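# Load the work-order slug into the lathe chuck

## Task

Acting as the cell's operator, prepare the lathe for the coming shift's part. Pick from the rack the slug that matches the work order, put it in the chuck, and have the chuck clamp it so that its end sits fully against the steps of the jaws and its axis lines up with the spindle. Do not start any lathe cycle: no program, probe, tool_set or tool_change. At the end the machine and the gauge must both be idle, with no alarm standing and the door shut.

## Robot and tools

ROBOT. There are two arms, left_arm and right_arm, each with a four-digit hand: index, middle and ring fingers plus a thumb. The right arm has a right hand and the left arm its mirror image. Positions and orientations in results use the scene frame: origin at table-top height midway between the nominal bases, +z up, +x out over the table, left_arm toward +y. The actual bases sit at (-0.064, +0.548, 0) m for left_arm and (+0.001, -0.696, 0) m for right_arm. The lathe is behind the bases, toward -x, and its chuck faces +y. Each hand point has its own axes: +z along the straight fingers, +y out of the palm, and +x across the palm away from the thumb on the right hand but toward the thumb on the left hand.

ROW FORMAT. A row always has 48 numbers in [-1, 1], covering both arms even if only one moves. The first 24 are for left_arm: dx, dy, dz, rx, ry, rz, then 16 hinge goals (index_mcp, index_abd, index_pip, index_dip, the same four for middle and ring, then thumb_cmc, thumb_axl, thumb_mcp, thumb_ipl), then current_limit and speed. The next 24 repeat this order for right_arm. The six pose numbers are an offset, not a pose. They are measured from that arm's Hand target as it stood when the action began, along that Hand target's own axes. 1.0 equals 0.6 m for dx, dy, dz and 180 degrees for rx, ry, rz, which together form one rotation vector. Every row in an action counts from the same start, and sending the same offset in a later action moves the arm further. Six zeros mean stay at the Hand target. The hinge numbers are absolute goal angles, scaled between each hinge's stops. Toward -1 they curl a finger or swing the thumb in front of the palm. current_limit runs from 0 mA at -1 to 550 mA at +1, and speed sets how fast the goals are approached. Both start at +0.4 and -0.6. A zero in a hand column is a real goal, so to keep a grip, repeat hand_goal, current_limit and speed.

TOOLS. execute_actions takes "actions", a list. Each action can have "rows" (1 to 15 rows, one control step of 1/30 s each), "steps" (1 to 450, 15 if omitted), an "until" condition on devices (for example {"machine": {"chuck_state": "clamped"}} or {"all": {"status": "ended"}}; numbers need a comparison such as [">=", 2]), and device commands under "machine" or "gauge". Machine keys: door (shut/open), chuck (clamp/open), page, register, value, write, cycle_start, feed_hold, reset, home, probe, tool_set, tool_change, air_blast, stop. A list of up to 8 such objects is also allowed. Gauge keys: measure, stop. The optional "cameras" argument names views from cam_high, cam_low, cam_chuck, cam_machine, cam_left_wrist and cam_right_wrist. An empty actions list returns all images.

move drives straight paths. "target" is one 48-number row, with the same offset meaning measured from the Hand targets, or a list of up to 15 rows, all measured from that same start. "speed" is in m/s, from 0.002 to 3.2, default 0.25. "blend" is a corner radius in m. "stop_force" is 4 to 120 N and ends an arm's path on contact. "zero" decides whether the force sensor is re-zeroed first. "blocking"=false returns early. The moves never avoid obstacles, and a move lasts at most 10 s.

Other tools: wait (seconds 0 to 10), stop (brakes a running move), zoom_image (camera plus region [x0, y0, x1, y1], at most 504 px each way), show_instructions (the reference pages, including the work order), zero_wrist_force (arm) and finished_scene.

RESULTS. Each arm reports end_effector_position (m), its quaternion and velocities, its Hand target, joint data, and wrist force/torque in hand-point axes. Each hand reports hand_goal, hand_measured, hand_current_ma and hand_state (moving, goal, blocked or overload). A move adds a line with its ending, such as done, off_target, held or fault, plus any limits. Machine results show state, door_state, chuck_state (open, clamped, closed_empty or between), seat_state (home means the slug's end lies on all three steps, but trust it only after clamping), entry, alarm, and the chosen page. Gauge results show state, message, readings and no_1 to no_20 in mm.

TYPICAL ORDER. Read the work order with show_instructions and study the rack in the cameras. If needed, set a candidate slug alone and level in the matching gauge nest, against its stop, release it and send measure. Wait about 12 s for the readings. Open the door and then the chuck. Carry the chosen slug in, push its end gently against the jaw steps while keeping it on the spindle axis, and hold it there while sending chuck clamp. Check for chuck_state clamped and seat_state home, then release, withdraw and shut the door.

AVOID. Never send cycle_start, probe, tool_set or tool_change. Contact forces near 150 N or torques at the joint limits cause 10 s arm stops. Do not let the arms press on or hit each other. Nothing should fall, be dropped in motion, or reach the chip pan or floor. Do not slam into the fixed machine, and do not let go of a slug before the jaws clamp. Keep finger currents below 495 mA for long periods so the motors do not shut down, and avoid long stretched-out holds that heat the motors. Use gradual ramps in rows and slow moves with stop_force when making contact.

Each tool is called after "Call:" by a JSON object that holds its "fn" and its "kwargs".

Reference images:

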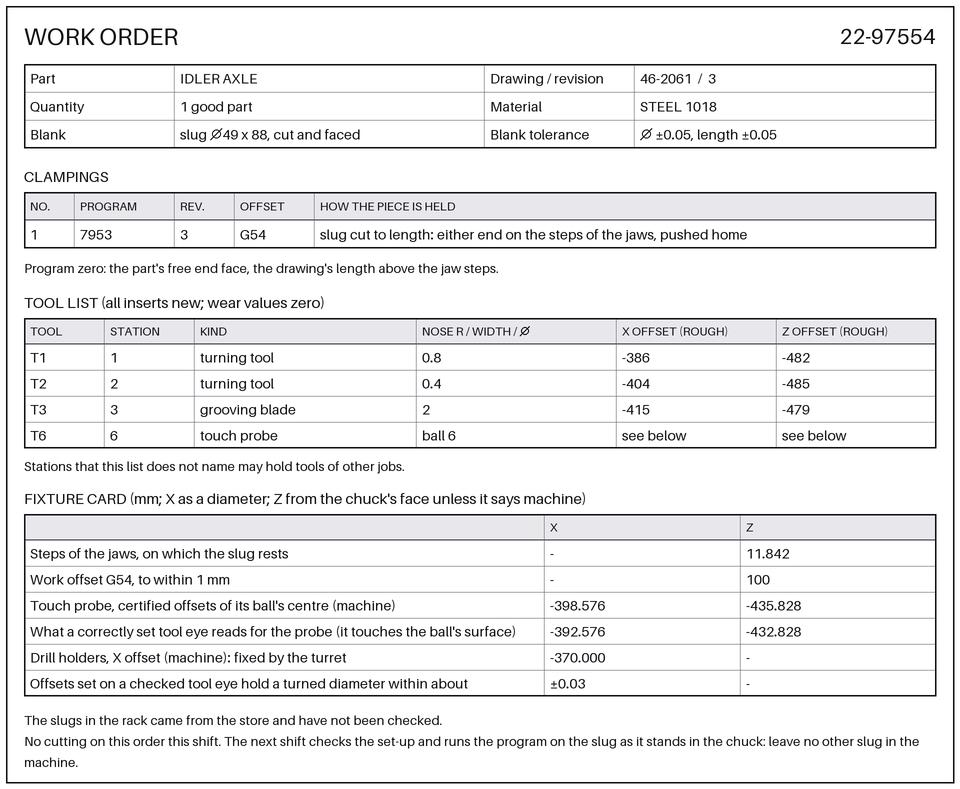

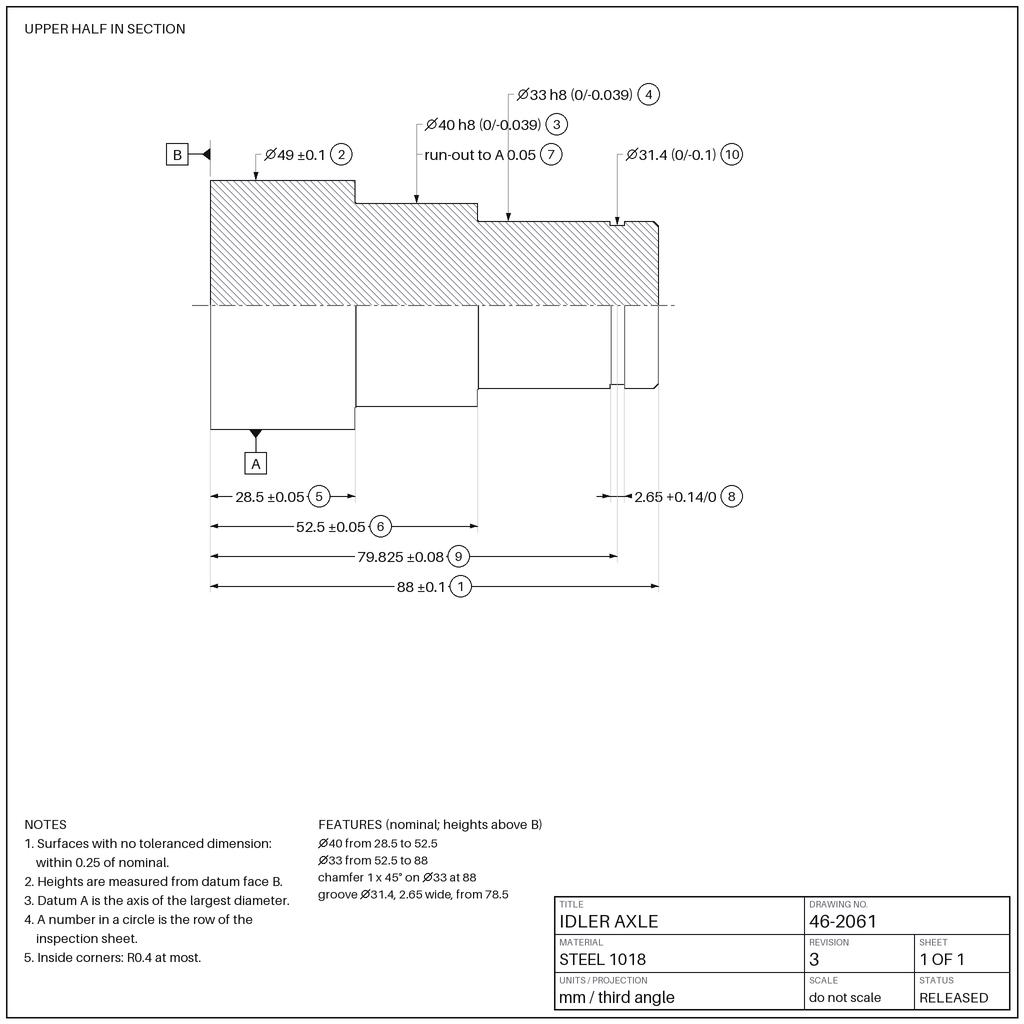

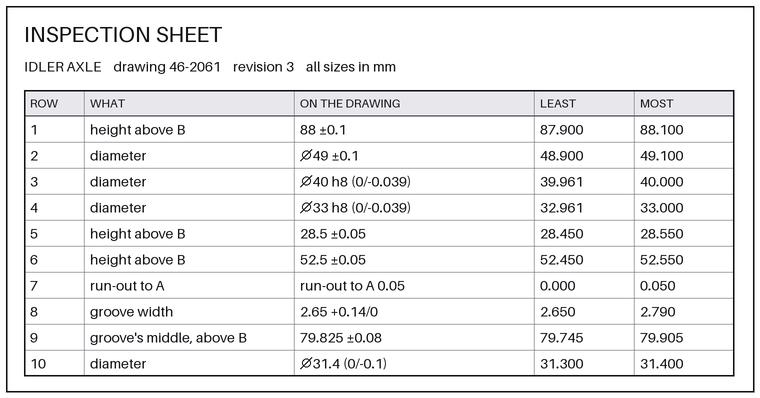

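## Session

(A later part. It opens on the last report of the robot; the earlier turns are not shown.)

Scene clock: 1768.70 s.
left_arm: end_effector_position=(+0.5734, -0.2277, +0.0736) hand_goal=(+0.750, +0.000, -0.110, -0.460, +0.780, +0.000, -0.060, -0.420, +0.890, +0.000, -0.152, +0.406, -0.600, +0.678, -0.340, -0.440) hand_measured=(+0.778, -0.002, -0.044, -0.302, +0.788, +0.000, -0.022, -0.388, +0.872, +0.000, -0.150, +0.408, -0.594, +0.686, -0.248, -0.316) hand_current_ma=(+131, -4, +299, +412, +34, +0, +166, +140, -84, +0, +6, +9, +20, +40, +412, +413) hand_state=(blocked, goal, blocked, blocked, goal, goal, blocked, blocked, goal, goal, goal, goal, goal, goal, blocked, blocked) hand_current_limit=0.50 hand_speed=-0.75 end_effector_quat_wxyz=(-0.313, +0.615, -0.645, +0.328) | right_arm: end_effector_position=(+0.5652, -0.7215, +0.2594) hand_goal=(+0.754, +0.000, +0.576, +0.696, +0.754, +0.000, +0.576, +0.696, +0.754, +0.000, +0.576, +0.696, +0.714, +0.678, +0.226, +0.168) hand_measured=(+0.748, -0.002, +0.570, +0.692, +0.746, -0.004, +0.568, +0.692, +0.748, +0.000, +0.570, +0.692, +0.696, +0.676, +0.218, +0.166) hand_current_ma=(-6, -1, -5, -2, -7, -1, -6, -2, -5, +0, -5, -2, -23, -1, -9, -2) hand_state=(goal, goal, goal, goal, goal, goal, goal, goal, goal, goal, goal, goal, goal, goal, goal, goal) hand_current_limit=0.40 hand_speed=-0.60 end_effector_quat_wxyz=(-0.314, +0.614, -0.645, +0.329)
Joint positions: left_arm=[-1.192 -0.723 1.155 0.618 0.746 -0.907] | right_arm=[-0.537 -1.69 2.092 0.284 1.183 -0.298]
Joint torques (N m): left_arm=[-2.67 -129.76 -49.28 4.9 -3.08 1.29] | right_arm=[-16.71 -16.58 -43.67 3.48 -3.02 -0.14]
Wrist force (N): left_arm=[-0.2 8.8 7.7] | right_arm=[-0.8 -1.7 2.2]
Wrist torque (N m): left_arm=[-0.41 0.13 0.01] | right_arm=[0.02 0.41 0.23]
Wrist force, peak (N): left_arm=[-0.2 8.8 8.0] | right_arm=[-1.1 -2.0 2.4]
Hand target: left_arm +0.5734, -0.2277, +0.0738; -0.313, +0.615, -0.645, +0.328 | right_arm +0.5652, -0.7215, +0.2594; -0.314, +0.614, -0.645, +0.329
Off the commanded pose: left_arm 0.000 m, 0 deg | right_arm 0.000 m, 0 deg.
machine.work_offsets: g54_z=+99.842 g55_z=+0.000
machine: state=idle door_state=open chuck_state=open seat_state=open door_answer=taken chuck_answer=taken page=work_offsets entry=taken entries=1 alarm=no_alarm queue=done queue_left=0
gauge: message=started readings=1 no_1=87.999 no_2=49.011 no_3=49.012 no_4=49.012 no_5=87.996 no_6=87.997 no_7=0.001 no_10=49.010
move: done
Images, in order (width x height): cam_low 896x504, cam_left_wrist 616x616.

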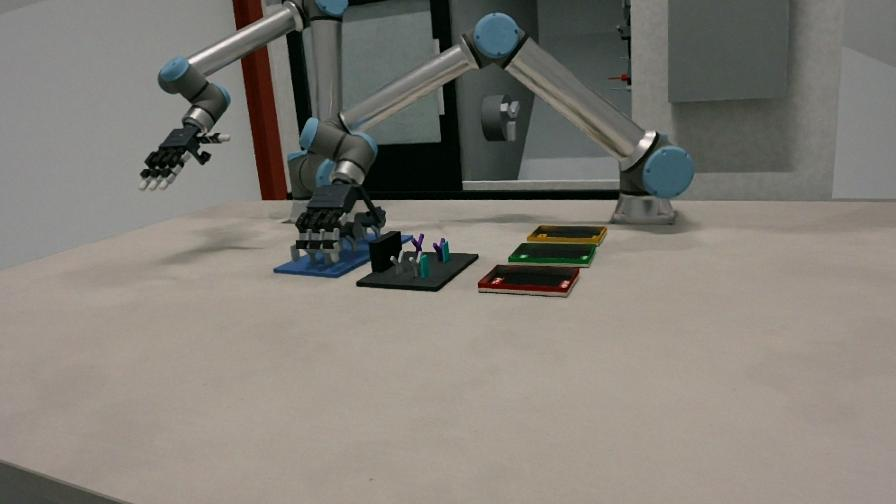

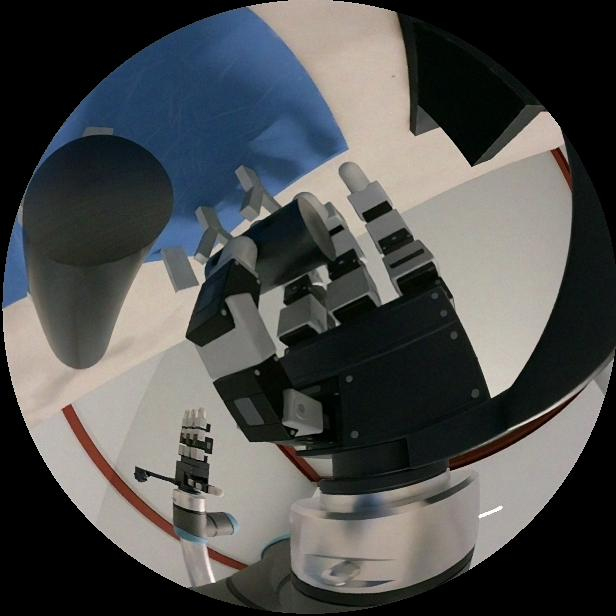

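Call:
{"fn": "move", "kwargs": {"target": [0,0.0115,0.0083,0,0,0, 0.75,0,-0.11,-0.46,0.78,0,-0.06,-0.42,0.89,0,-0.153,0.406,-0.6,0.678,-0.34,-0.44,0.5,-0.75, 0,0,0,0,0,0, 0.754,0,0.576,0.696,0.754,0,0.576,0.696,0.754,0,0.576,0.696,0.714,0.678,0.226,0.168,0.4,-0.6], "speed": 0.02}}

Call:
{"fn": "execute_actions", "kwargs": {"actions": [{"rows":[[0,0,0,0,0,0, 0.82,0,0,-0.15,0.82,0,0,-0.15,0.89,0,-0.153,0.406,-0.6,0.678,-0.18,-0.2,0.4,-0.8, 0,0,0,0,0,0, 0.754,0,0.576,0.696,0.754,0,0.576,0.696,0.754,0,0.576,0.696,0.714,0.678,0.226,0.168,0.4,-0.6]],"steps":60}]}}

Call:
{"fn": "move", "kwargs": {"target": [0.0058,0,0,0,0,0, 0.82,0,0,-0.15,0.82,0,0,-0.15,0.89,0,-0.153,0.406,-0.6,0.678,-0.18,-0.2,0.4,-0.8, 0,0,0,0,0,0, 0.754,0,0.576,0.696,0.754,0,0.576,0.696,0.754,0,0.576,0.696,0.714,0.678,0.226,0.168,0.4,-0.6], "speed": 0.02, "cameras": ["cam_low","cam_left_wrist"]}}

Call:
{"fn": "zoom_image", "kwargs": {"camera": "cam_left_wrist", "region": [140, 120, 400, 380]}}

Scene clock: 1779.43 s.
left_arm: end_effector_position=(+0.5734, -0.2276, +0.0653) hand_goal=(+0.750, +0.000, -0.110, -0.460, +0.780, +0.000, -0.060, -0.420, +0.890, +0.000, -0.152, +0.406, -0.600, +0.678, -0.340, -0.440) hand_measured=(+0.782, -0.002, -0.044, -0.328, +0.788, +0.000, -0.020, -0.388, +0.872, +0.000, -0.150, +0.408, -0.598, +0.682, -0.242, -0.330) hand_current_ma=(+149, -4, +300, +411, +33, +0, +180, +144, -84, +0, +6, +9, +10, +18, +413, +412) hand_state=(blocked, goal, blocked, blocked, goal, goal, blocked, blocked, goal, goal, goal, goal, goal, goal, blocked, blocked) hand_current_limit=0.50 hand_speed=-0.75 end_effector_quat_wxyz=(-0.313, +0.615, -0.645, +0.328) | right_arm: end_effector_position=(+0.5652, -0.7215, +0.2594) hand_goal=(+0.754, +0.000, +0.576, +0.696, +0.754, +0.000, +0.576, +0.696, +0.754, +0.000, +0.576, +0.696, +0.714, +0.678, +0.226, +0.168) hand_measured=(+0.748, -0.002, +0.570, +0.692, +0.746, -0.004, +0.568, +0.692, +0.748, +0.000, +0.570, +0.692, +0.696, +0.676, +0.218, +0.166) hand_current_ma=(-6, -1, -5, -2, -7, -1, -6, -2, -5, +0, -5, -2, -23, -1, -9, -2) hand_state=(goal, goal, goal, goal, goal, goal, goal, goal, goal, goal, goal, goal, goal, goal, goal, goal) hand_current_limit=0.40 hand_speed=-0.60 end_effector_quat_wxyz=(-0.314, +0.614, -0.645, +0.329)
Joint positions: left_arm=[-1.192 -0.717 1.159 0.608 0.746 -0.907] | right_arm=[-0.537 -1.69 2.092 0.284 1.183 -0.298]
Joint torques (N m): left_arm=[4.63 -90.94 -27.71 0.7 -2.15 -1.88] | right_arm=[-14.99 -17.02 -43.81 3.51 -3.22 0.19]
Wrist force (N): left_arm=[-0.2 6.5 5.0] | right_arm=[-1.1 -2.1 2.2]
Wrist torque (N m): left_arm=[-0.34 0.31 -0.14] | right_arm=[-0.03 0.44 0.20]
Wrist force, peak (N): left_arm=[-0.2 8.9 8.0] | right_arm=[-0.9 -2.1 2.5]
Hand target: left_arm +0.5733, -0.2277, +0.0653; -0.313, +0.615, -0.645, +0.328 | right_arm +0.5652, -0.7215, +0.2594; -0.314, +0.614, -0.645, +0.329
Off the commanded pose: left_arm 0.000 m, 0 deg | right_arm 0.000 m, 0 deg.
machine.work_offsets: g54_z=+99.842 g55_z=+0.000
machine: state=idle door_state=open chuck_state=open seat_state=open door_answer=taken chuck_answer=taken page=work_offsets entry=taken entries=1 alarm=no_alarm queue=done queue_left=0
gauge: message=started readings=1 no_1=87.999 no_2=49.011 no_3=49.012 no_4=49.012 no_5=87.996 no_6=87.997 no_7=0.001 no_10=49.010
move: done

Scene clock: 1781.63 s.
left_arm: end_effector_position=(+0.5734, -0.2277, +0.0653) hand_goal=(+0.820, +0.000, +0.000, -0.150, +0.820, +0.000, +0.000, -0.150, +0.890, +0.000, -0.152, +0.406, -0.600, +0.678, -0.180, -0.200) hand_measured=(+0.806, +0.000, -0.004, -0.152, +0.806, +0.000, +0.002, -0.152, +0.872, +0.000, -0.150, +0.408, -0.600, +0.678, -0.182, -0.202) hand_current_ma=(-61, -2, -12, -9, -63, +0, +7, -9, -84, +0, +6, +9, +1, +1, -6, -7) hand_state=(goal, goal, goal, goal, goal, goal, goal, goal, goal, goal, goal, goal, goal, goal, goal, goal) hand_current_limit=0.40 hand_speed=-0.80 end_effector_quat_wxyz=(-0.313, +0.615, -0.645, +0.328) | right_arm: end_effector_position=(+0.5652, -0.7215, +0.2594) hand_goal=(+0.754, +0.000, +0.576, +0.696, +0.754, +0.000, +0.576, +0.696, +0.754, +0.000, +0.576, +0.696, +0.714, +0.678, +0.226, +0.168) hand_measured=(+0.748, -0.002, +0.570, +0.692, +0.746, -0.004, +0.568, +0.692, +0.748, +0.000, +0.570, +0.692, +0.696, +0.676, +0.218, +0.166) hand_current_ma=(-6, -1, -5, -2, -7, -1, -6, -2, -5, +0, -5, -2, -23, -1, -9, -2) hand_state=(goal, goal, goal, goal, goal, goal, goal, goal, goal, goal, goal, goal, goal, goal, goal, goal) hand_current_limit=0.40 hand_speed=-0.60 end_effector_quat_wxyz=(-0.314, +0.614, -0.645, +0.329)
Joint positions: left_arm=[-1.192 -0.717 1.159 0.608 0.746 -0.907] | right_arm=[-0.537 -1.69 2.092 0.284 1.183 -0.298]
Joint torques (N m): left_arm=[-10.55 -84.79 -23.61 0.55 -3.39 -1.2] | right_arm=[-15.28 -17.3 -42.72 3.3 -3.07 -0.02]
Wrist force (N): left_arm=[-0.1 -1.6 0.4] | right_arm=[-1.0 -1.9 2.3]
Wrist torque (N m): left_arm=[-0.08 0.25 -0.15] | right_arm=[0.00 0.43 0.21]
Wrist force, peak (N): left_arm=[0.6 6.9 5.3] | right_arm=[-1.2 -2.3 2.2]
Hand target: left_arm +0.5733, -0.2277, +0.0653; -0.313, +0.615, -0.645, +0.328 | right_arm +0.5652, -0.7215, +0.2594; -0.314, +0.614, -0.645, +0.329
Off the commanded pose: left_arm 0.000 m, 0 deg | right_arm 0.000 m, 0 deg.
machine.work_offsets: g54_z=+99.842 g55_z=+0.000
machine: state=idle door_state=open chuck_state=open seat_state=open door_answer=taken chuck_answer=taken page=work_offsets entry=taken entries=1 alarm=no_alarm queue=done queue_left=0
gauge: message=started readings=1 no_1=87.999 no_2=49.011 no_3=49.012 no_4=49.012 no_5=87.996 no_6=87.997 no_7=0.001 no_10=49.010

Scene clock: 1782.37 s.
left_arm: end_effector_position=(+0.5732, -0.2311, +0.0653) hand_goal=(+0.820, +0.000, +0.000, -0.150, +0.820, +0.000, +0.000, -0.150, +0.890, +0.000, -0.152, +0.406, -0.600, +0.678, -0.180, -0.200) hand_measured=(+0.806, +0.000, -0.004, -0.152, +0.806, +0.000, +0.002, -0.152, +0.872, +0.000, -0.150, +0.408, -0.600, +0.678, -0.182, -0.202) hand_current_ma=(-61, -2, -12, -9, -63, +0, +7, -9, -84, +0, +6, +9, +1, +1, -6, -7) hand_state=(goal, goal, goal, goal, goal, goal, goal, goal, goal, goal, goal, goal, goal, goal, goal, goal) hand_current_limit=0.40 hand_speed=-0.80 end_effector_quat_wxyz=(-0.313, +0.615, -0.645, +0.328) | right_arm: end_effector_position=(+0.5652, -0.7215, +0.2594) hand_goal=(+0.754, +0.000, +0.576, +0.696, +0.754, +0.000, +0.576, +0.696, +0.754, +0.000, +0.576, +0.696, +0.714, +0.678, +0.226, +0.168) hand_measured=(+0.748, -0.002, +0.570, +0.692, +0.746, -0.004, +0.568, +0.692, +0.748, +0.000, +0.570, +0.692, +0.696, +0.676, +0.218, +0.166) hand_current_ma=(-6, -1, -5, -2, -7, -1, -6, -2, -5, +0, -5, -2, -23, -1, -9, -2) hand_state=(goal, goal, goal, goal, goal, goal, goal, goal, goal, goal, goal, goal, goal, goal, goal, goal) hand_current_limit=0.40 hand_speed=-0.60 end_effector_quat_wxyz=(-0.314, +0.614, -0.645, +0.329)
Joint positions: left_arm=[-1.193 -0.712 1.15 0.613 0.745 -0.909] | right_arm=[-0.537 -1.69 2.092 0.284 1.183 -0.298]
Joint torques (N m): left_arm=[-16.31 -83.24 -42.59 5.1 -3.43 -1.84] | right_arm=[-15.57 -16.41 -42.95 3.4 -2.94 0.26]
Wrist force (N): left_arm=[-0.3 -1.5 0.3] | right_arm=[-1.2 -1.8 2.2]
Wrist torque (N m): left_arm=[-0.06 0.28 0.08] | right_arm=[0.02 0.45 0.20]
Wrist force, peak (N): left_arm=[-0.2 -1.9 0.3] | right_arm=[-1.0 -2.0 2.4]
Hand target: left_arm +0.5732, -0.2311, +0.0653; -0.313, +0.615, -0.645, +0.328 | right_arm +0.5652, -0.7215, +0.2594; -0.314, +0.614, -0.645, +0.329
Off the commanded pose: left_arm 0.000 m, 0 deg | right_arm 0.000 m, 0 deg.
machine.work_offsets: g54_z=+99.842 g55_z=+0.000
machine: state=idle door_state=open chuck_state=open seat_state=open door_answer=taken chuck_answer=taken page=work_offsets entry=taken entries=1 alarm=no_alarm queue=done queue_left=0
gauge: message=started readings=1 no_1=87.999 no_2=49.011 no_3=49.012 no_4=49.012 no_5=87.996 no_6=87.997 no_7=0.001 no_10=49.010
move: done
Images, in order (width x height): cam_low 896x504, cam_left_wrist 616x616.

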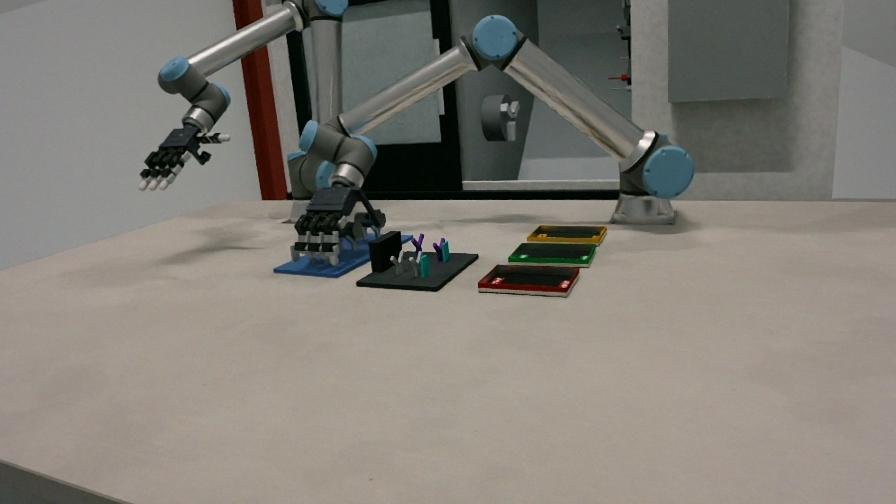

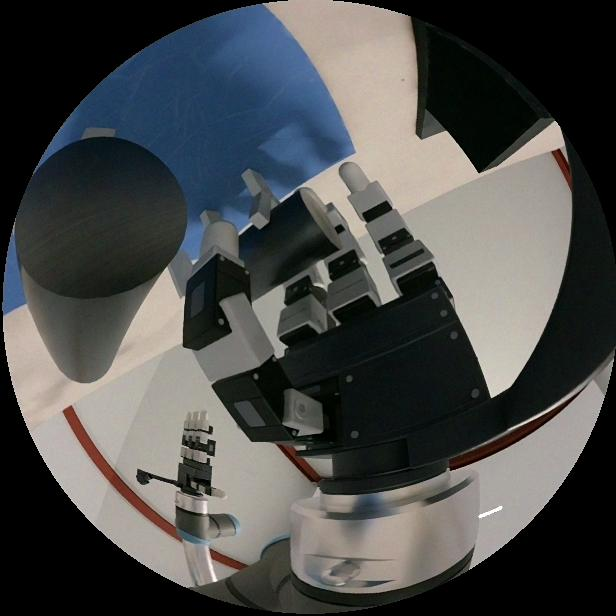

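Scaled by 1.938 from the camera's 616x616 image, which has a finer 880x880 frame.

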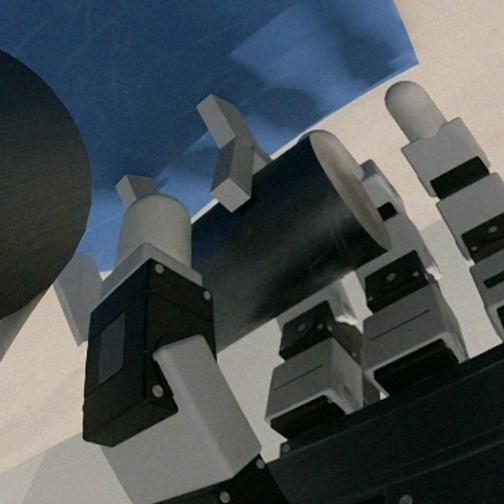

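Call:
{"fn": "execute_actions", "kwargs": {"actions": [{"rows":[[0,0,0,0,0,0, 0.80,0,-0.026,-0.25,0.80,0,-0.026,-0.25,0.89,0,-0.153,0.406,-0.6,0.678,-0.2,-0.25,0.4,-0.7, 0,0,0,0,0,0, 0.754,0,0.576,0.696,0.754,0,0.576,0.696,0.754,0,0.576,0.696,0.714,0.678,0.226,0.168,0.4,-0.6]],"steps":20},{"rows":[[0,0,0,0,0,0, 0.75,0,-0.11,-0.46,0.78,0,-0.06,-0.42,0.89,0,-0.153,0.406,-0.6,0.678,-0.34,-0.44,0.5,-0.75, 0,0,0,0,0,0, 0.754,0,0.576,0.696,0.754,0,0.576,0.696,0.754,0,0.576,0.696,0.714,0.678,0.226,0.168,0.4,-0.6]],"steps":75}]}}

Call:
{"fn": "move", "kwargs": {"target": [0,-0.0108,-0.0078,0,0,0, 0.75,0,-0.11,-0.46,0.78,0,-0.06,-0.42,0.89,0,-0.153,0.406,-0.6,0.678,-0.34,-0.44,0.5,-0.75, 0,0,0,0,0,0, 0.754,0,0.576,0.696,0.754,0,0.576,0.696,0.754,0,0.576,0.696,0.714,0.678,0.226,0.168,0.4,-0.6], "speed": 0.02, "cameras": ["cam_low","cam_left_wrist"]}}

Call:
{"fn": "zoom_image", "kwargs": {"camera": "cam_left_wrist", "region": [140, 120, 400, 380]}}

Scene clock: 1793.10 s.
left_arm: end_effector_position=(+0.5732, -0.2311, +0.0653) hand_goal=(+0.750, +0.000, -0.110, -0.460, +0.780, +0.000, -0.060, -0.420, +0.890, +0.000, -0.152, +0.406, -0.600, +0.678, -0.340, -0.440) hand_measured=(+0.776, +0.000, -0.052, -0.304, +0.780, +0.000, -0.024, -0.352, +0.872, +0.000, -0.150, +0.408, -0.600, +0.680, -0.246, -0.312) hand_current_ma=(+116, -2, +261, +412, +1, +0, +156, +311, -84, +0, +6, +9, +3, +11, +412, +413) hand_state=(blocked, goal, blocked, blocked, goal, goal, blocked, blocked, goal, goal, goal, goal, goal, goal, blocked, blocked) hand_current_limit=0.50 hand_speed=-0.75 end_effector_quat_wxyz=(-0.313, +0.615, -0.645, +0.328) | right_arm: end_effector_position=(+0.5652, -0.7215, +0.2594) hand_goal=(+0.754, +0.000, +0.576, +0.696, +0.754, +0.000, +0.576, +0.696, +0.754, +0.000, +0.576, +0.696, +0.714, +0.678, +0.226, +0.168) hand_measured=(+0.748, -0.002, +0.570, +0.692, +0.746, -0.004, +0.568, +0.692, +0.748, +0.000, +0.570, +0.692, +0.696, +0.676, +0.218, +0.166) hand_current_ma=(-6, -1, -5, -2, -7, -1, -6, -2, -5, +0, -5, -2, -23, -1, -9, -2) hand_state=(goal, goal, goal, goal, goal, goal, goal, goal, goal, goal, goal, goal, goal, goal, goal, goal) hand_current_limit=0.40 hand_speed=-0.60 end_effector_quat_wxyz=(-0.314, +0.614, -0.645, +0.329)
Joint positions: left_arm=[-1.193 -0.712 1.15 0.613 0.745 -0.909] | right_arm=[-0.537 -1.69 2.092 0.284 1.183 -0.298]
Joint torques (N m): left_arm=[-10.51 -127.01 -42.23 3.55 -1.54 -1.62] | right_arm=[-15.16 -18.22 -42.09 3.4 -2.83 0.33]
Wrist force (N): left_arm=[0.2 7.3 5.7] | right_arm=[-0.9 -2.1 2.0]
Wrist torque (N m): left_arm=[-0.36 0.26 0.13] | right_arm=[0.00 0.42 0.22]
Wrist force, peak (N): left_arm=[-0.4 6.5 7.3] | right_arm=[-1.0 -2.1 2.5]
Hand target: left_arm +0.5732, -0.2311, +0.0653; -0.313, +0.615, -0.645, +0.328 | right_arm +0.5652, -0.7215, +0.2594; -0.314, +0.614, -0.645, +0.329
Off the commanded pose: left_arm 0.000 m, 0 deg | right_arm 0.000 m, 0 deg.
machine.work_offsets: g54_z=+99.842 g55_z=+0.000
machine: state=idle door_state=open chuck_state=open seat_state=open door_answer=taken chuck_answer=taken page=work_offsets entry=taken entries=1 alarm=no_alarm queue=done queue_left=0
gauge: message=started readings=1 no_1=87.999 no_2=49.011 no_3=49.012 no_4=49.012 no_5=87.996 no_6=87.997 no_7=0.001 no_10=49.010

Scene clock: 1793.83 s.
left_arm: end_effector_position=(+0.5732, -0.2312, +0.0731) hand_goal=(+0.750, +0.000, -0.110, -0.460, +0.780, +0.000, -0.060, -0.420, +0.890, +0.000, -0.152, +0.406, -0.600, +0.678, -0.340, -0.440) hand_measured=(+0.776, +0.000, -0.050, -0.304, +0.784, +0.000, -0.024, -0.376, +0.872, +0.000, -0.150, +0.408, -0.596, +0.684, -0.246, -0.312) hand_current_ma=(+116, -2, +275, +412, +14, +0, +156, +200, -84, +0, +6, +9, +12, +28, +413, +413) hand_state=(blocked, goal, blocked, blocked, goal, goal, blocked, blocked, goal, goal, goal, goal, goal, goal, blocked, blocked) hand_current_limit=0.50 hand_speed=-0.75 end_effector_quat_wxyz=(-0.313, +0.615, -0.645, +0.328) | right_arm: end_effector_position=(+0.5652, -0.7215, +0.2594) hand_goal=(+0.754, +0.000, +0.576, +0.696, +0.754, +0.000, +0.576, +0.696, +0.754, +0.000, +0.576, +0.696, +0.714, +0.678, +0.226, +0.168) hand_measured=(+0.748, -0.002, +0.570, +0.692, +0.746, -0.004, +0.568, +0.692, +0.748, +0.000, +0.570, +0.692, +0.696, +0.676, +0.218, +0.166) hand_current_ma=(-6, -1, -5, -2, -7, -1, -6, -2, -5, +0, -5, -2, -23, -1, -9, -2) hand_state=(goal, goal, goal, goal, goal, goal, goal, goal, goal, goal, goal, goal, goal, goal, goal, goal) hand_current_limit=0.40 hand_speed=-0.60 end_effector_quat_wxyz=(-0.314, +0.614, -0.645, +0.329)
Joint positions: left_arm=[-1.193 -0.718 1.146 0.623 0.745 -0.909] | right_arm=[-0.537 -1.69 2.092 0.284 1.183 -0.298]
Joint torques (N m): left_arm=[-2.94 -129.56 -49.68 5.39 -0.82 1.18] | right_arm=[-13.78 -15.91 -42.46 3.52 -2.93 0.52]
Wrist force (N): left_arm=[0.0 8.5 7.9] | right_arm=[-0.9 -1.9 2.4]
Wrist torque (N m): left_arm=[-0.46 0.14 0.24] | right_arm=[-0.02 0.42 0.21]
Wrist force, peak (N): left_arm=[-0.3 8.8 7.9] | right_arm=[-0.9 -2.1 2.4]
Hand target: left_arm +0.5732, -0.2311, +0.0733; -0.313, +0.615, -0.645, +0.328 | right_arm +0.5652, -0.7215, +0.2594; -0.314, +0.614, -0.645, +0.329
Off the commanded pose: left_arm 0.000 m, 0 deg | right_arm 0.000 m, 0 deg.
machine.work_offsets: g54_z=+99.842 g55_z=+0.000
machine: state=idle door_state=open chuck_state=open seat_state=open door_answer=taken chuck_answer=taken page=work_offsets entry=taken entries=1 alarm=no_alarm queue=done queue_left=0
gauge: message=started readings=1 no_1=87.999 no_2=49.011 no_3=49.012 no_4=49.012 no_5=87.996 no_6=87.997 no_7=0.001 no_10=49.010
move: done
Images, in order (width x height): cam_low 896x504, cam_left_wrist 616x616.

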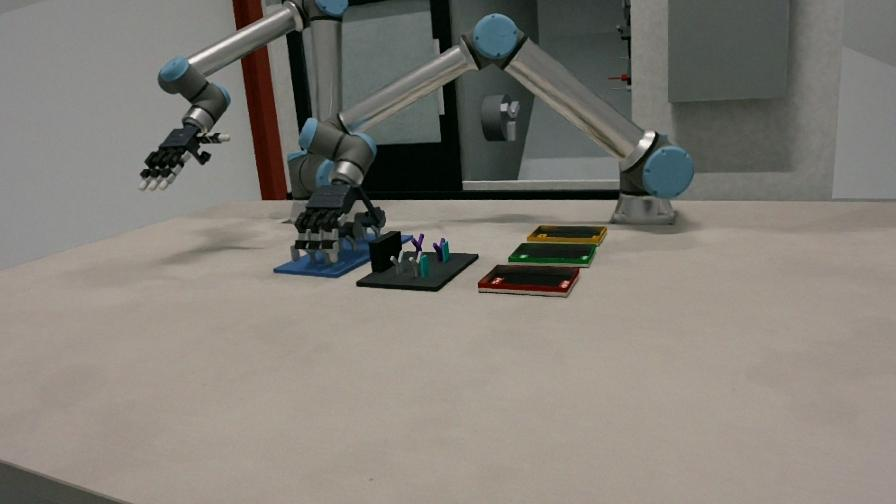

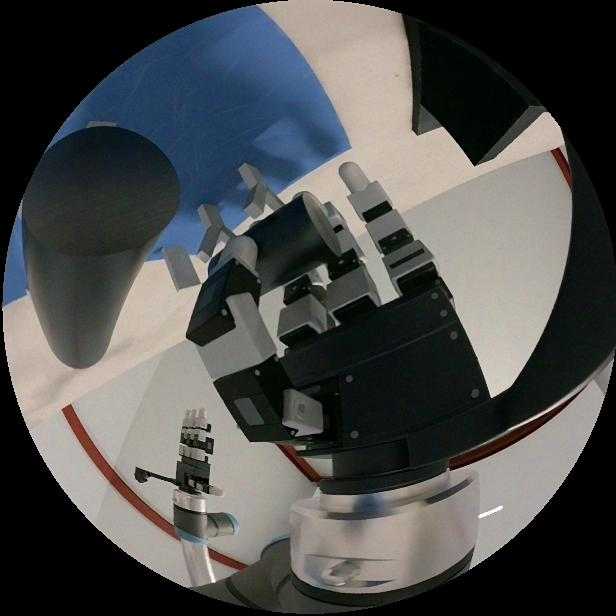

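Scaled by 1.938 from the camera's 616x616 image, which has a finer 880x880 frame.

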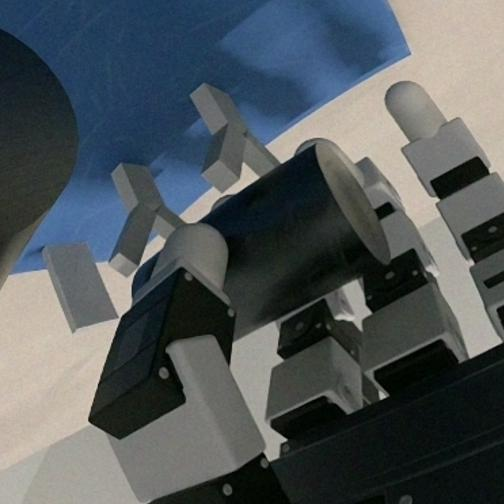

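Call:
{"fn": "move", "kwargs": {"target": [0,-0.1214,-0.0882,0,0,0, 0.75,0,-0.11,-0.46,0.78,0,-0.06,-0.42,0.89,0,-0.153,0.406,-0.6,0.678,-0.34,-0.44,0.5,-0.75, 0,0,0,0,0,0, 0.754,0,0.576,0.696,0.754,0,0.576,0.696,0.754,0,0.576,0.696,0.714,0.678,0.226,0.168,0.4,-0.6], "speed": 0.06, "cameras": ["cam_low","cam_left_wrist","cam_machine","cam_high"]}}

Call:
{"fn": "zoom_image", "kwargs": {"camera": "cam_left_wrist", "region": [140, 120, 400, 380]}}

Call:
{"fn": "zoom_image", "kwargs": {"camera": "cam_low", "region": [275, 160, 395, 270]}}

Scene clock: 1813.23 s.
left_arm: end_effector_position=(+0.5733, -0.2312, +0.1631) hand_goal=(+0.750, +0.000, -0.110, -0.460, +0.780, +0.000, -0.060, -0.420, +0.890, +0.000, -0.152, +0.406, -0.600, +0.678, -0.340, -0.440) hand_measured=(+0.776, +0.000, -0.048, -0.304, +0.784, +0.000, -0.024, -0.376, +0.872, +0.000, -0.150, +0.408, -0.596, +0.684, -0.246, -0.312) hand_current_ma=(+116, -2, +276, +412, +15, +0, +156, +196, -84, +0, +6, +9, +12, +28, +412, +412) hand_state=(blocked, goal, blocked, blocked, goal, goal, blocked, blocked, goal, goal, goal, goal, goal, goal, blocked, blocked) hand_current_limit=0.50 hand_speed=-0.75 end_effector_quat_wxyz=(-0.313, +0.615, -0.645, +0.328) | right_arm: end_effector_position=(+0.5652, -0.7215, +0.2594) hand_goal=(+0.754, +0.000, +0.576, +0.696, +0.754, +0.000, +0.576, +0.696, +0.754, +0.000, +0.576, +0.696, +0.714, +0.678, +0.226, +0.168) hand_measured=(+0.748, -0.002, +0.570, +0.692, +0.746, -0.004, +0.568, +0.692, +0.748, +0.000, +0.570, +0.692, +0.696, +0.676, +0.218, +0.166) hand_current_ma=(-6, -1, -5, -2, -7, -1, -6, -2, -5, +0, -5, -2, -23, -1, -9, -2) hand_state=(goal, goal, goal, goal, goal, goal, goal, goal, goal, goal, goal, goal, goal, goal, goal, goal) hand_current_limit=0.40 hand_speed=-0.60 end_effector_quat_wxyz=(-0.314, +0.614, -0.645, +0.329)
Joint positions: left_arm=[-1.193 -0.777 1.085 0.743 0.745 -0.909] | right_arm=[-0.537 -1.69 2.092 0.284 1.183 -0.298]
Joint torques (N m): left_arm=[7.61 -126.15 -51.58 5.02 -1.43 -1.68] | right_arm=[-15.24 -16.41 -41.54 3.74 -2.46 0.69]
Wrist force (N): left_arm=[-0.1 8.8 7.4] | right_arm=[-1.0 -2.0 2.1]
Wrist torque (N m): left_arm=[-0.37 0.14 0.18] | right_arm=[0.00 0.44 0.21]
Wrist force, peak (N): left_arm=[-0.1 9.7 8.5] | right_arm=[-1.0 -2.1 2.5]
Hand target: left_arm +0.5733, -0.2312, +0.1633; -0.313, +0.615, -0.645, +0.328 | right_arm +0.5652, -0.7215, +0.2594; -0.314, +0.614, -0.645, +0.329
Off the commanded pose: left_arm 0.000 m, 0 deg | right_arm 0.000 m, 0 deg.
machine.work_offsets: g54_z=+99.842 g55_z=+0.000
machine: state=idle door_state=open chuck_state=open seat_state=open door_answer=taken chuck_answer=taken page=work_offsets entry=taken entries=1 alarm=no_alarm queue=done queue_left=0
gauge: message=started readings=1 no_1=87.999 no_2=49.011 no_3=49.012 no_4=49.012 no_5=87.996 no_6=87.997 no_7=0.001 no_10=49.010
move: done
Images, in order (width x height): cam_high 896x504, cam_low 896x504, cam_machine 896x504, cam_left_wrist 616x616.

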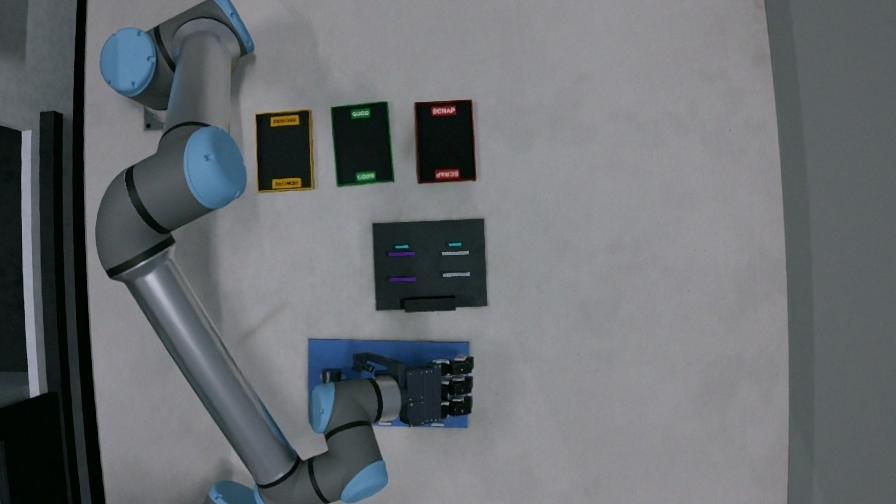

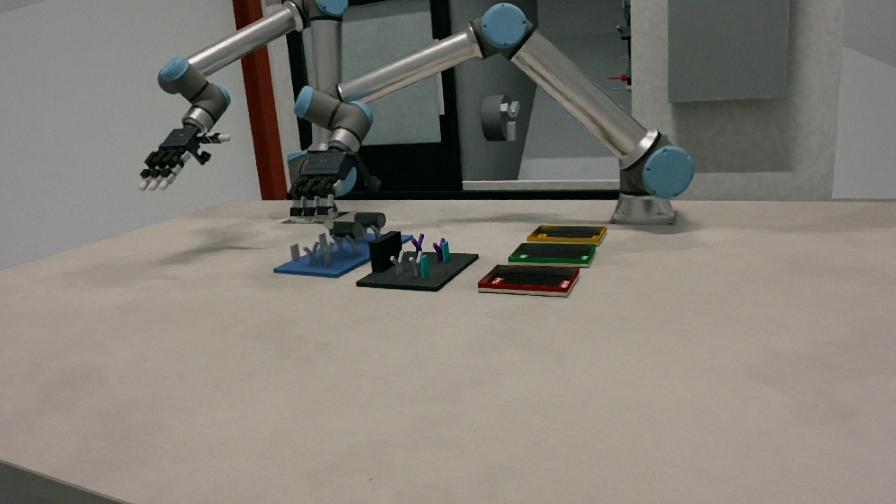

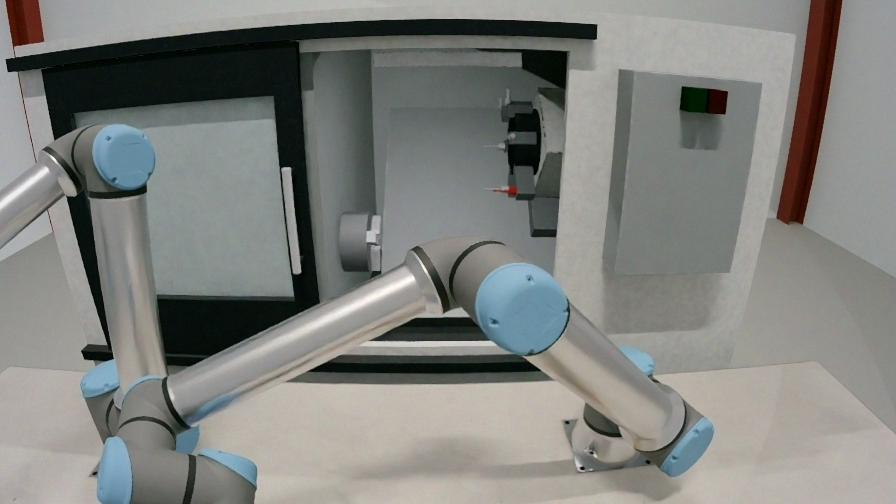

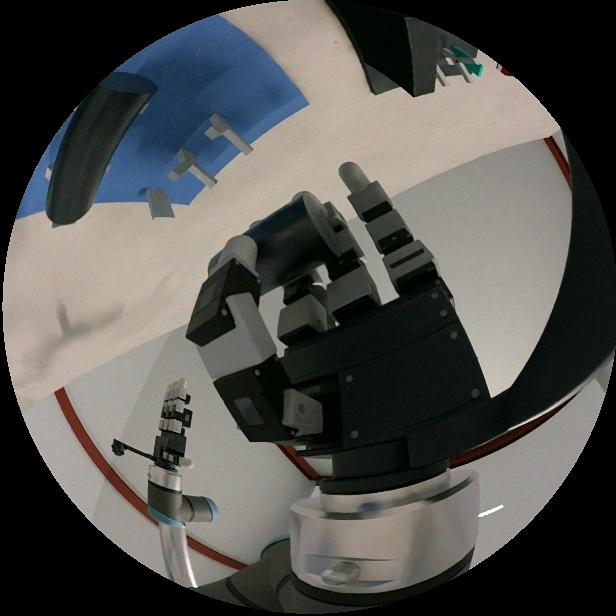

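Scaled by 1.938 from the camera's 616x616 image, which has a finer 880x880 frame.

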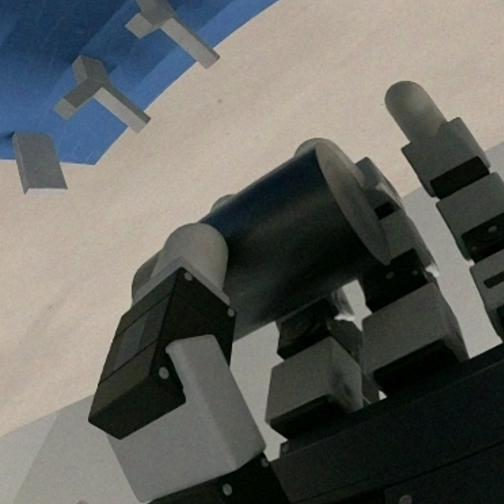

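Scaled by 4.200 from the camera's 896x504 image, which has a finer 1280x720 frame.

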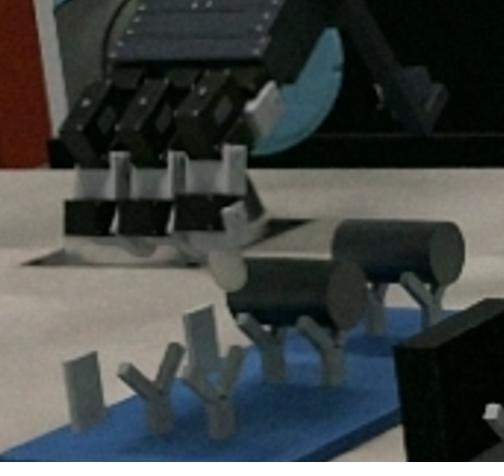

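Call:
{"fn": "move", "kwargs": {"target": [-0.1993,-0.1292,-0.5594,0,-0.0121,-0.0088, 0.75,0,-0.11,-0.46,0.78,0,-0.06,-0.42,0.89,0,-0.153,0.406,-0.6,0.678,-0.34,-0.44,0.5,-0.75, 0,0,0,0,0,0, 0.754,0,0.576,0.696,0.754,0,0.576,0.696,0.754,0,0.576,0.696,0.714,0.678,0.226,0.168,0.4,-0.6], "speed": 0.15, "cameras": ["cam_low","cam_left_wrist","cam_high"]}}

Call:
{"fn": "zoom_image", "kwargs": {"camera": "cam_low", "region": [260, 40, 460, 220]}}

Scene clock: 1866.50 s.
left_arm: end_effector_position=(+0.3535, -0.1012, +0.4234) hand_goal=(+0.750, +0.000, -0.110, -0.460, +0.780, +0.000, -0.060, -0.420, +0.890, +0.000, -0.152, +0.406, -0.600, +0.678, -0.340, -0.440) hand_measured=(+0.776, +0.000, -0.044, -0.304, +0.784, +0.000, -0.024, -0.378, +0.872, +0.000, -0.150, +0.408, -0.596, +0.684, -0.244, -0.312) hand_current_ma=(+116, -2, +299, +412, +16, +0, +156, +187, -84, +0, +6, +9, +16, +32, +413, +413) hand_state=(blocked, goal, blocked, blocked, goal, goal, blocked, blocked, goal, goal, goal, goal, goal, goal, blocked, blocked) hand_current_limit=0.50 hand_speed=-0.75 end_effector_quat_wxyz=(-0.321, +0.630, -0.630, +0.321) end_effector_velocity=(-0.001, +0.001, +0.001) end_effector_angular_velocity=(+0.002, +0.001, +0.001) | right_arm: end_effector_position=(+0.5652, -0.7215, +0.2594) hand_goal=(+0.754, +0.000, +0.576, +0.696, +0.754, +0.000, +0.576, +0.696, +0.754, +0.000, +0.576, +0.696, +0.714, +0.678, +0.226, +0.168) hand_measured=(+0.748, -0.002, +0.570, +0.692, +0.746, -0.004, +0.568, +0.692, +0.748, +0.000, +0.570, +0.692, +0.696, +0.676, +0.218, +0.166) hand_current_ma=(-6, -1, -5, -2, -7, -1, -6, -2, -5, +0, -5, -2, -23, -1, -9, -2) hand_state=(goal, goal, goal, goal, goal, goal, goal, goal, goal, goal, goal, goal, goal, goal, goal, goal) hand_current_limit=0.40 hand_speed=-0.60 end_effector_quat_wxyz=(-0.314, +0.614, -0.645, +0.329)
Joint positions: left_arm=[-1.43 -1.217 1.383 1.207 0.643 -1.326] | right_arm=[-0.537 -1.69 2.092 0.284 1.183 -0.298]
Joint velocities: left_arm=[-0.001 -0.001 0 0.006 0 -0.003] | right_arm=[within noise]
Joint torques (N m): left_arm=[-20.7 -91.69 -32.27 6.8 -5.88 -2.22] | right_arm=[-15.55 -17.16 -38 3.19 -2.13 0.59]
Wrist force (N): left_arm=[0.1 8.9 7.5] | right_arm=[-1.1 -1.9 2.3]
Wrist torque (N m): left_arm=[-0.39 0.13 0.25] | right_arm=[-0.01 0.44 0.20]
Wrist force, peak (N): left_arm=[0.0 8.7 9.9] | right_arm=[-1.0 -2.2 2.5]
Hand target: left_arm +0.3534, -0.1011, +0.4235; -0.321, +0.630, -0.630, +0.321 | right_arm +0.5652, -0.7215, +0.2594; -0.314, +0.614, -0.645, +0.329
Off the commanded pose: left_arm 0.000 m, 0 deg | right_arm 0.000 m, 0 deg.
machine.work_offsets: g54_z=+99.842 g55_z=+0.000
machine: state=idle door_state=open chuck_state=open seat_state=open door_answer=taken chuck_answer=taken page=work_offsets entry=taken entries=1 alarm=no_alarm queue=done queue_left=0
gauge: message=started readings=1 no_1=87.999 no_2=49.011 no_3=49.012 no_4=49.012 no_5=87.996 no_6=87.997 no_7=0.001 no_10=49.010
move: done
Images, in order (width x height): cam_high 896x504, cam_low 896x504, cam_left_wrist 616x616.

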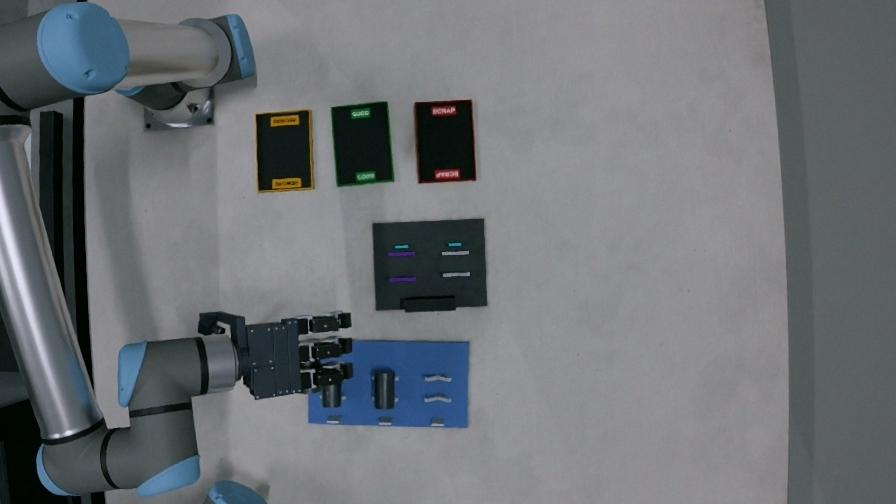

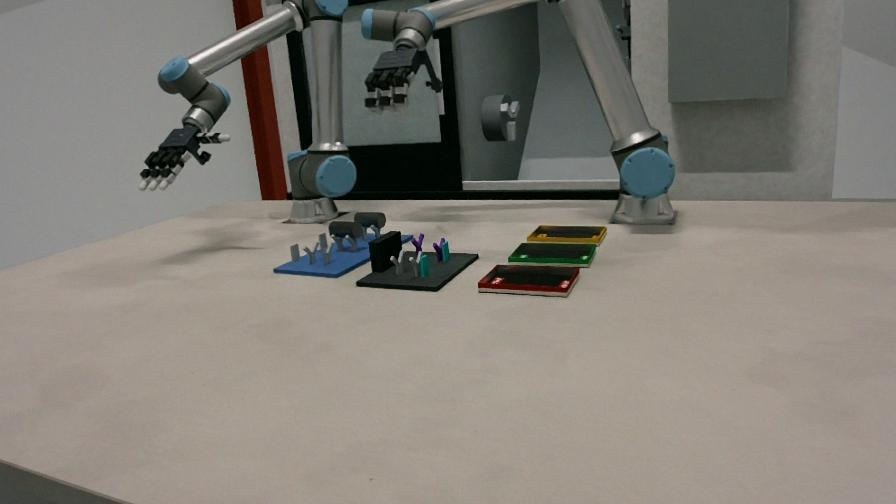

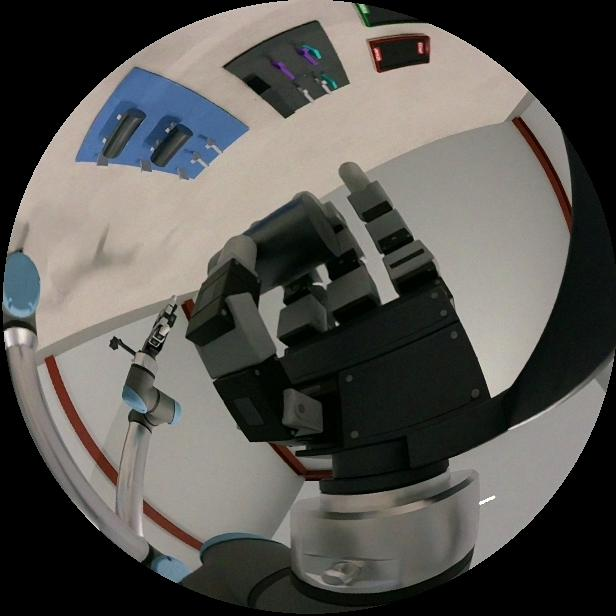

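Scaled by 2.520 from the camera's 896x504 image, which has a finer 1280x720 frame.

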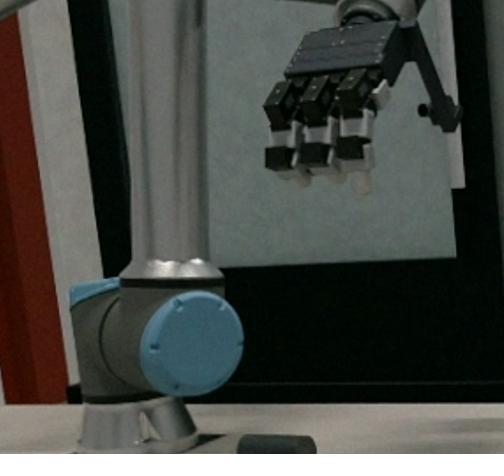

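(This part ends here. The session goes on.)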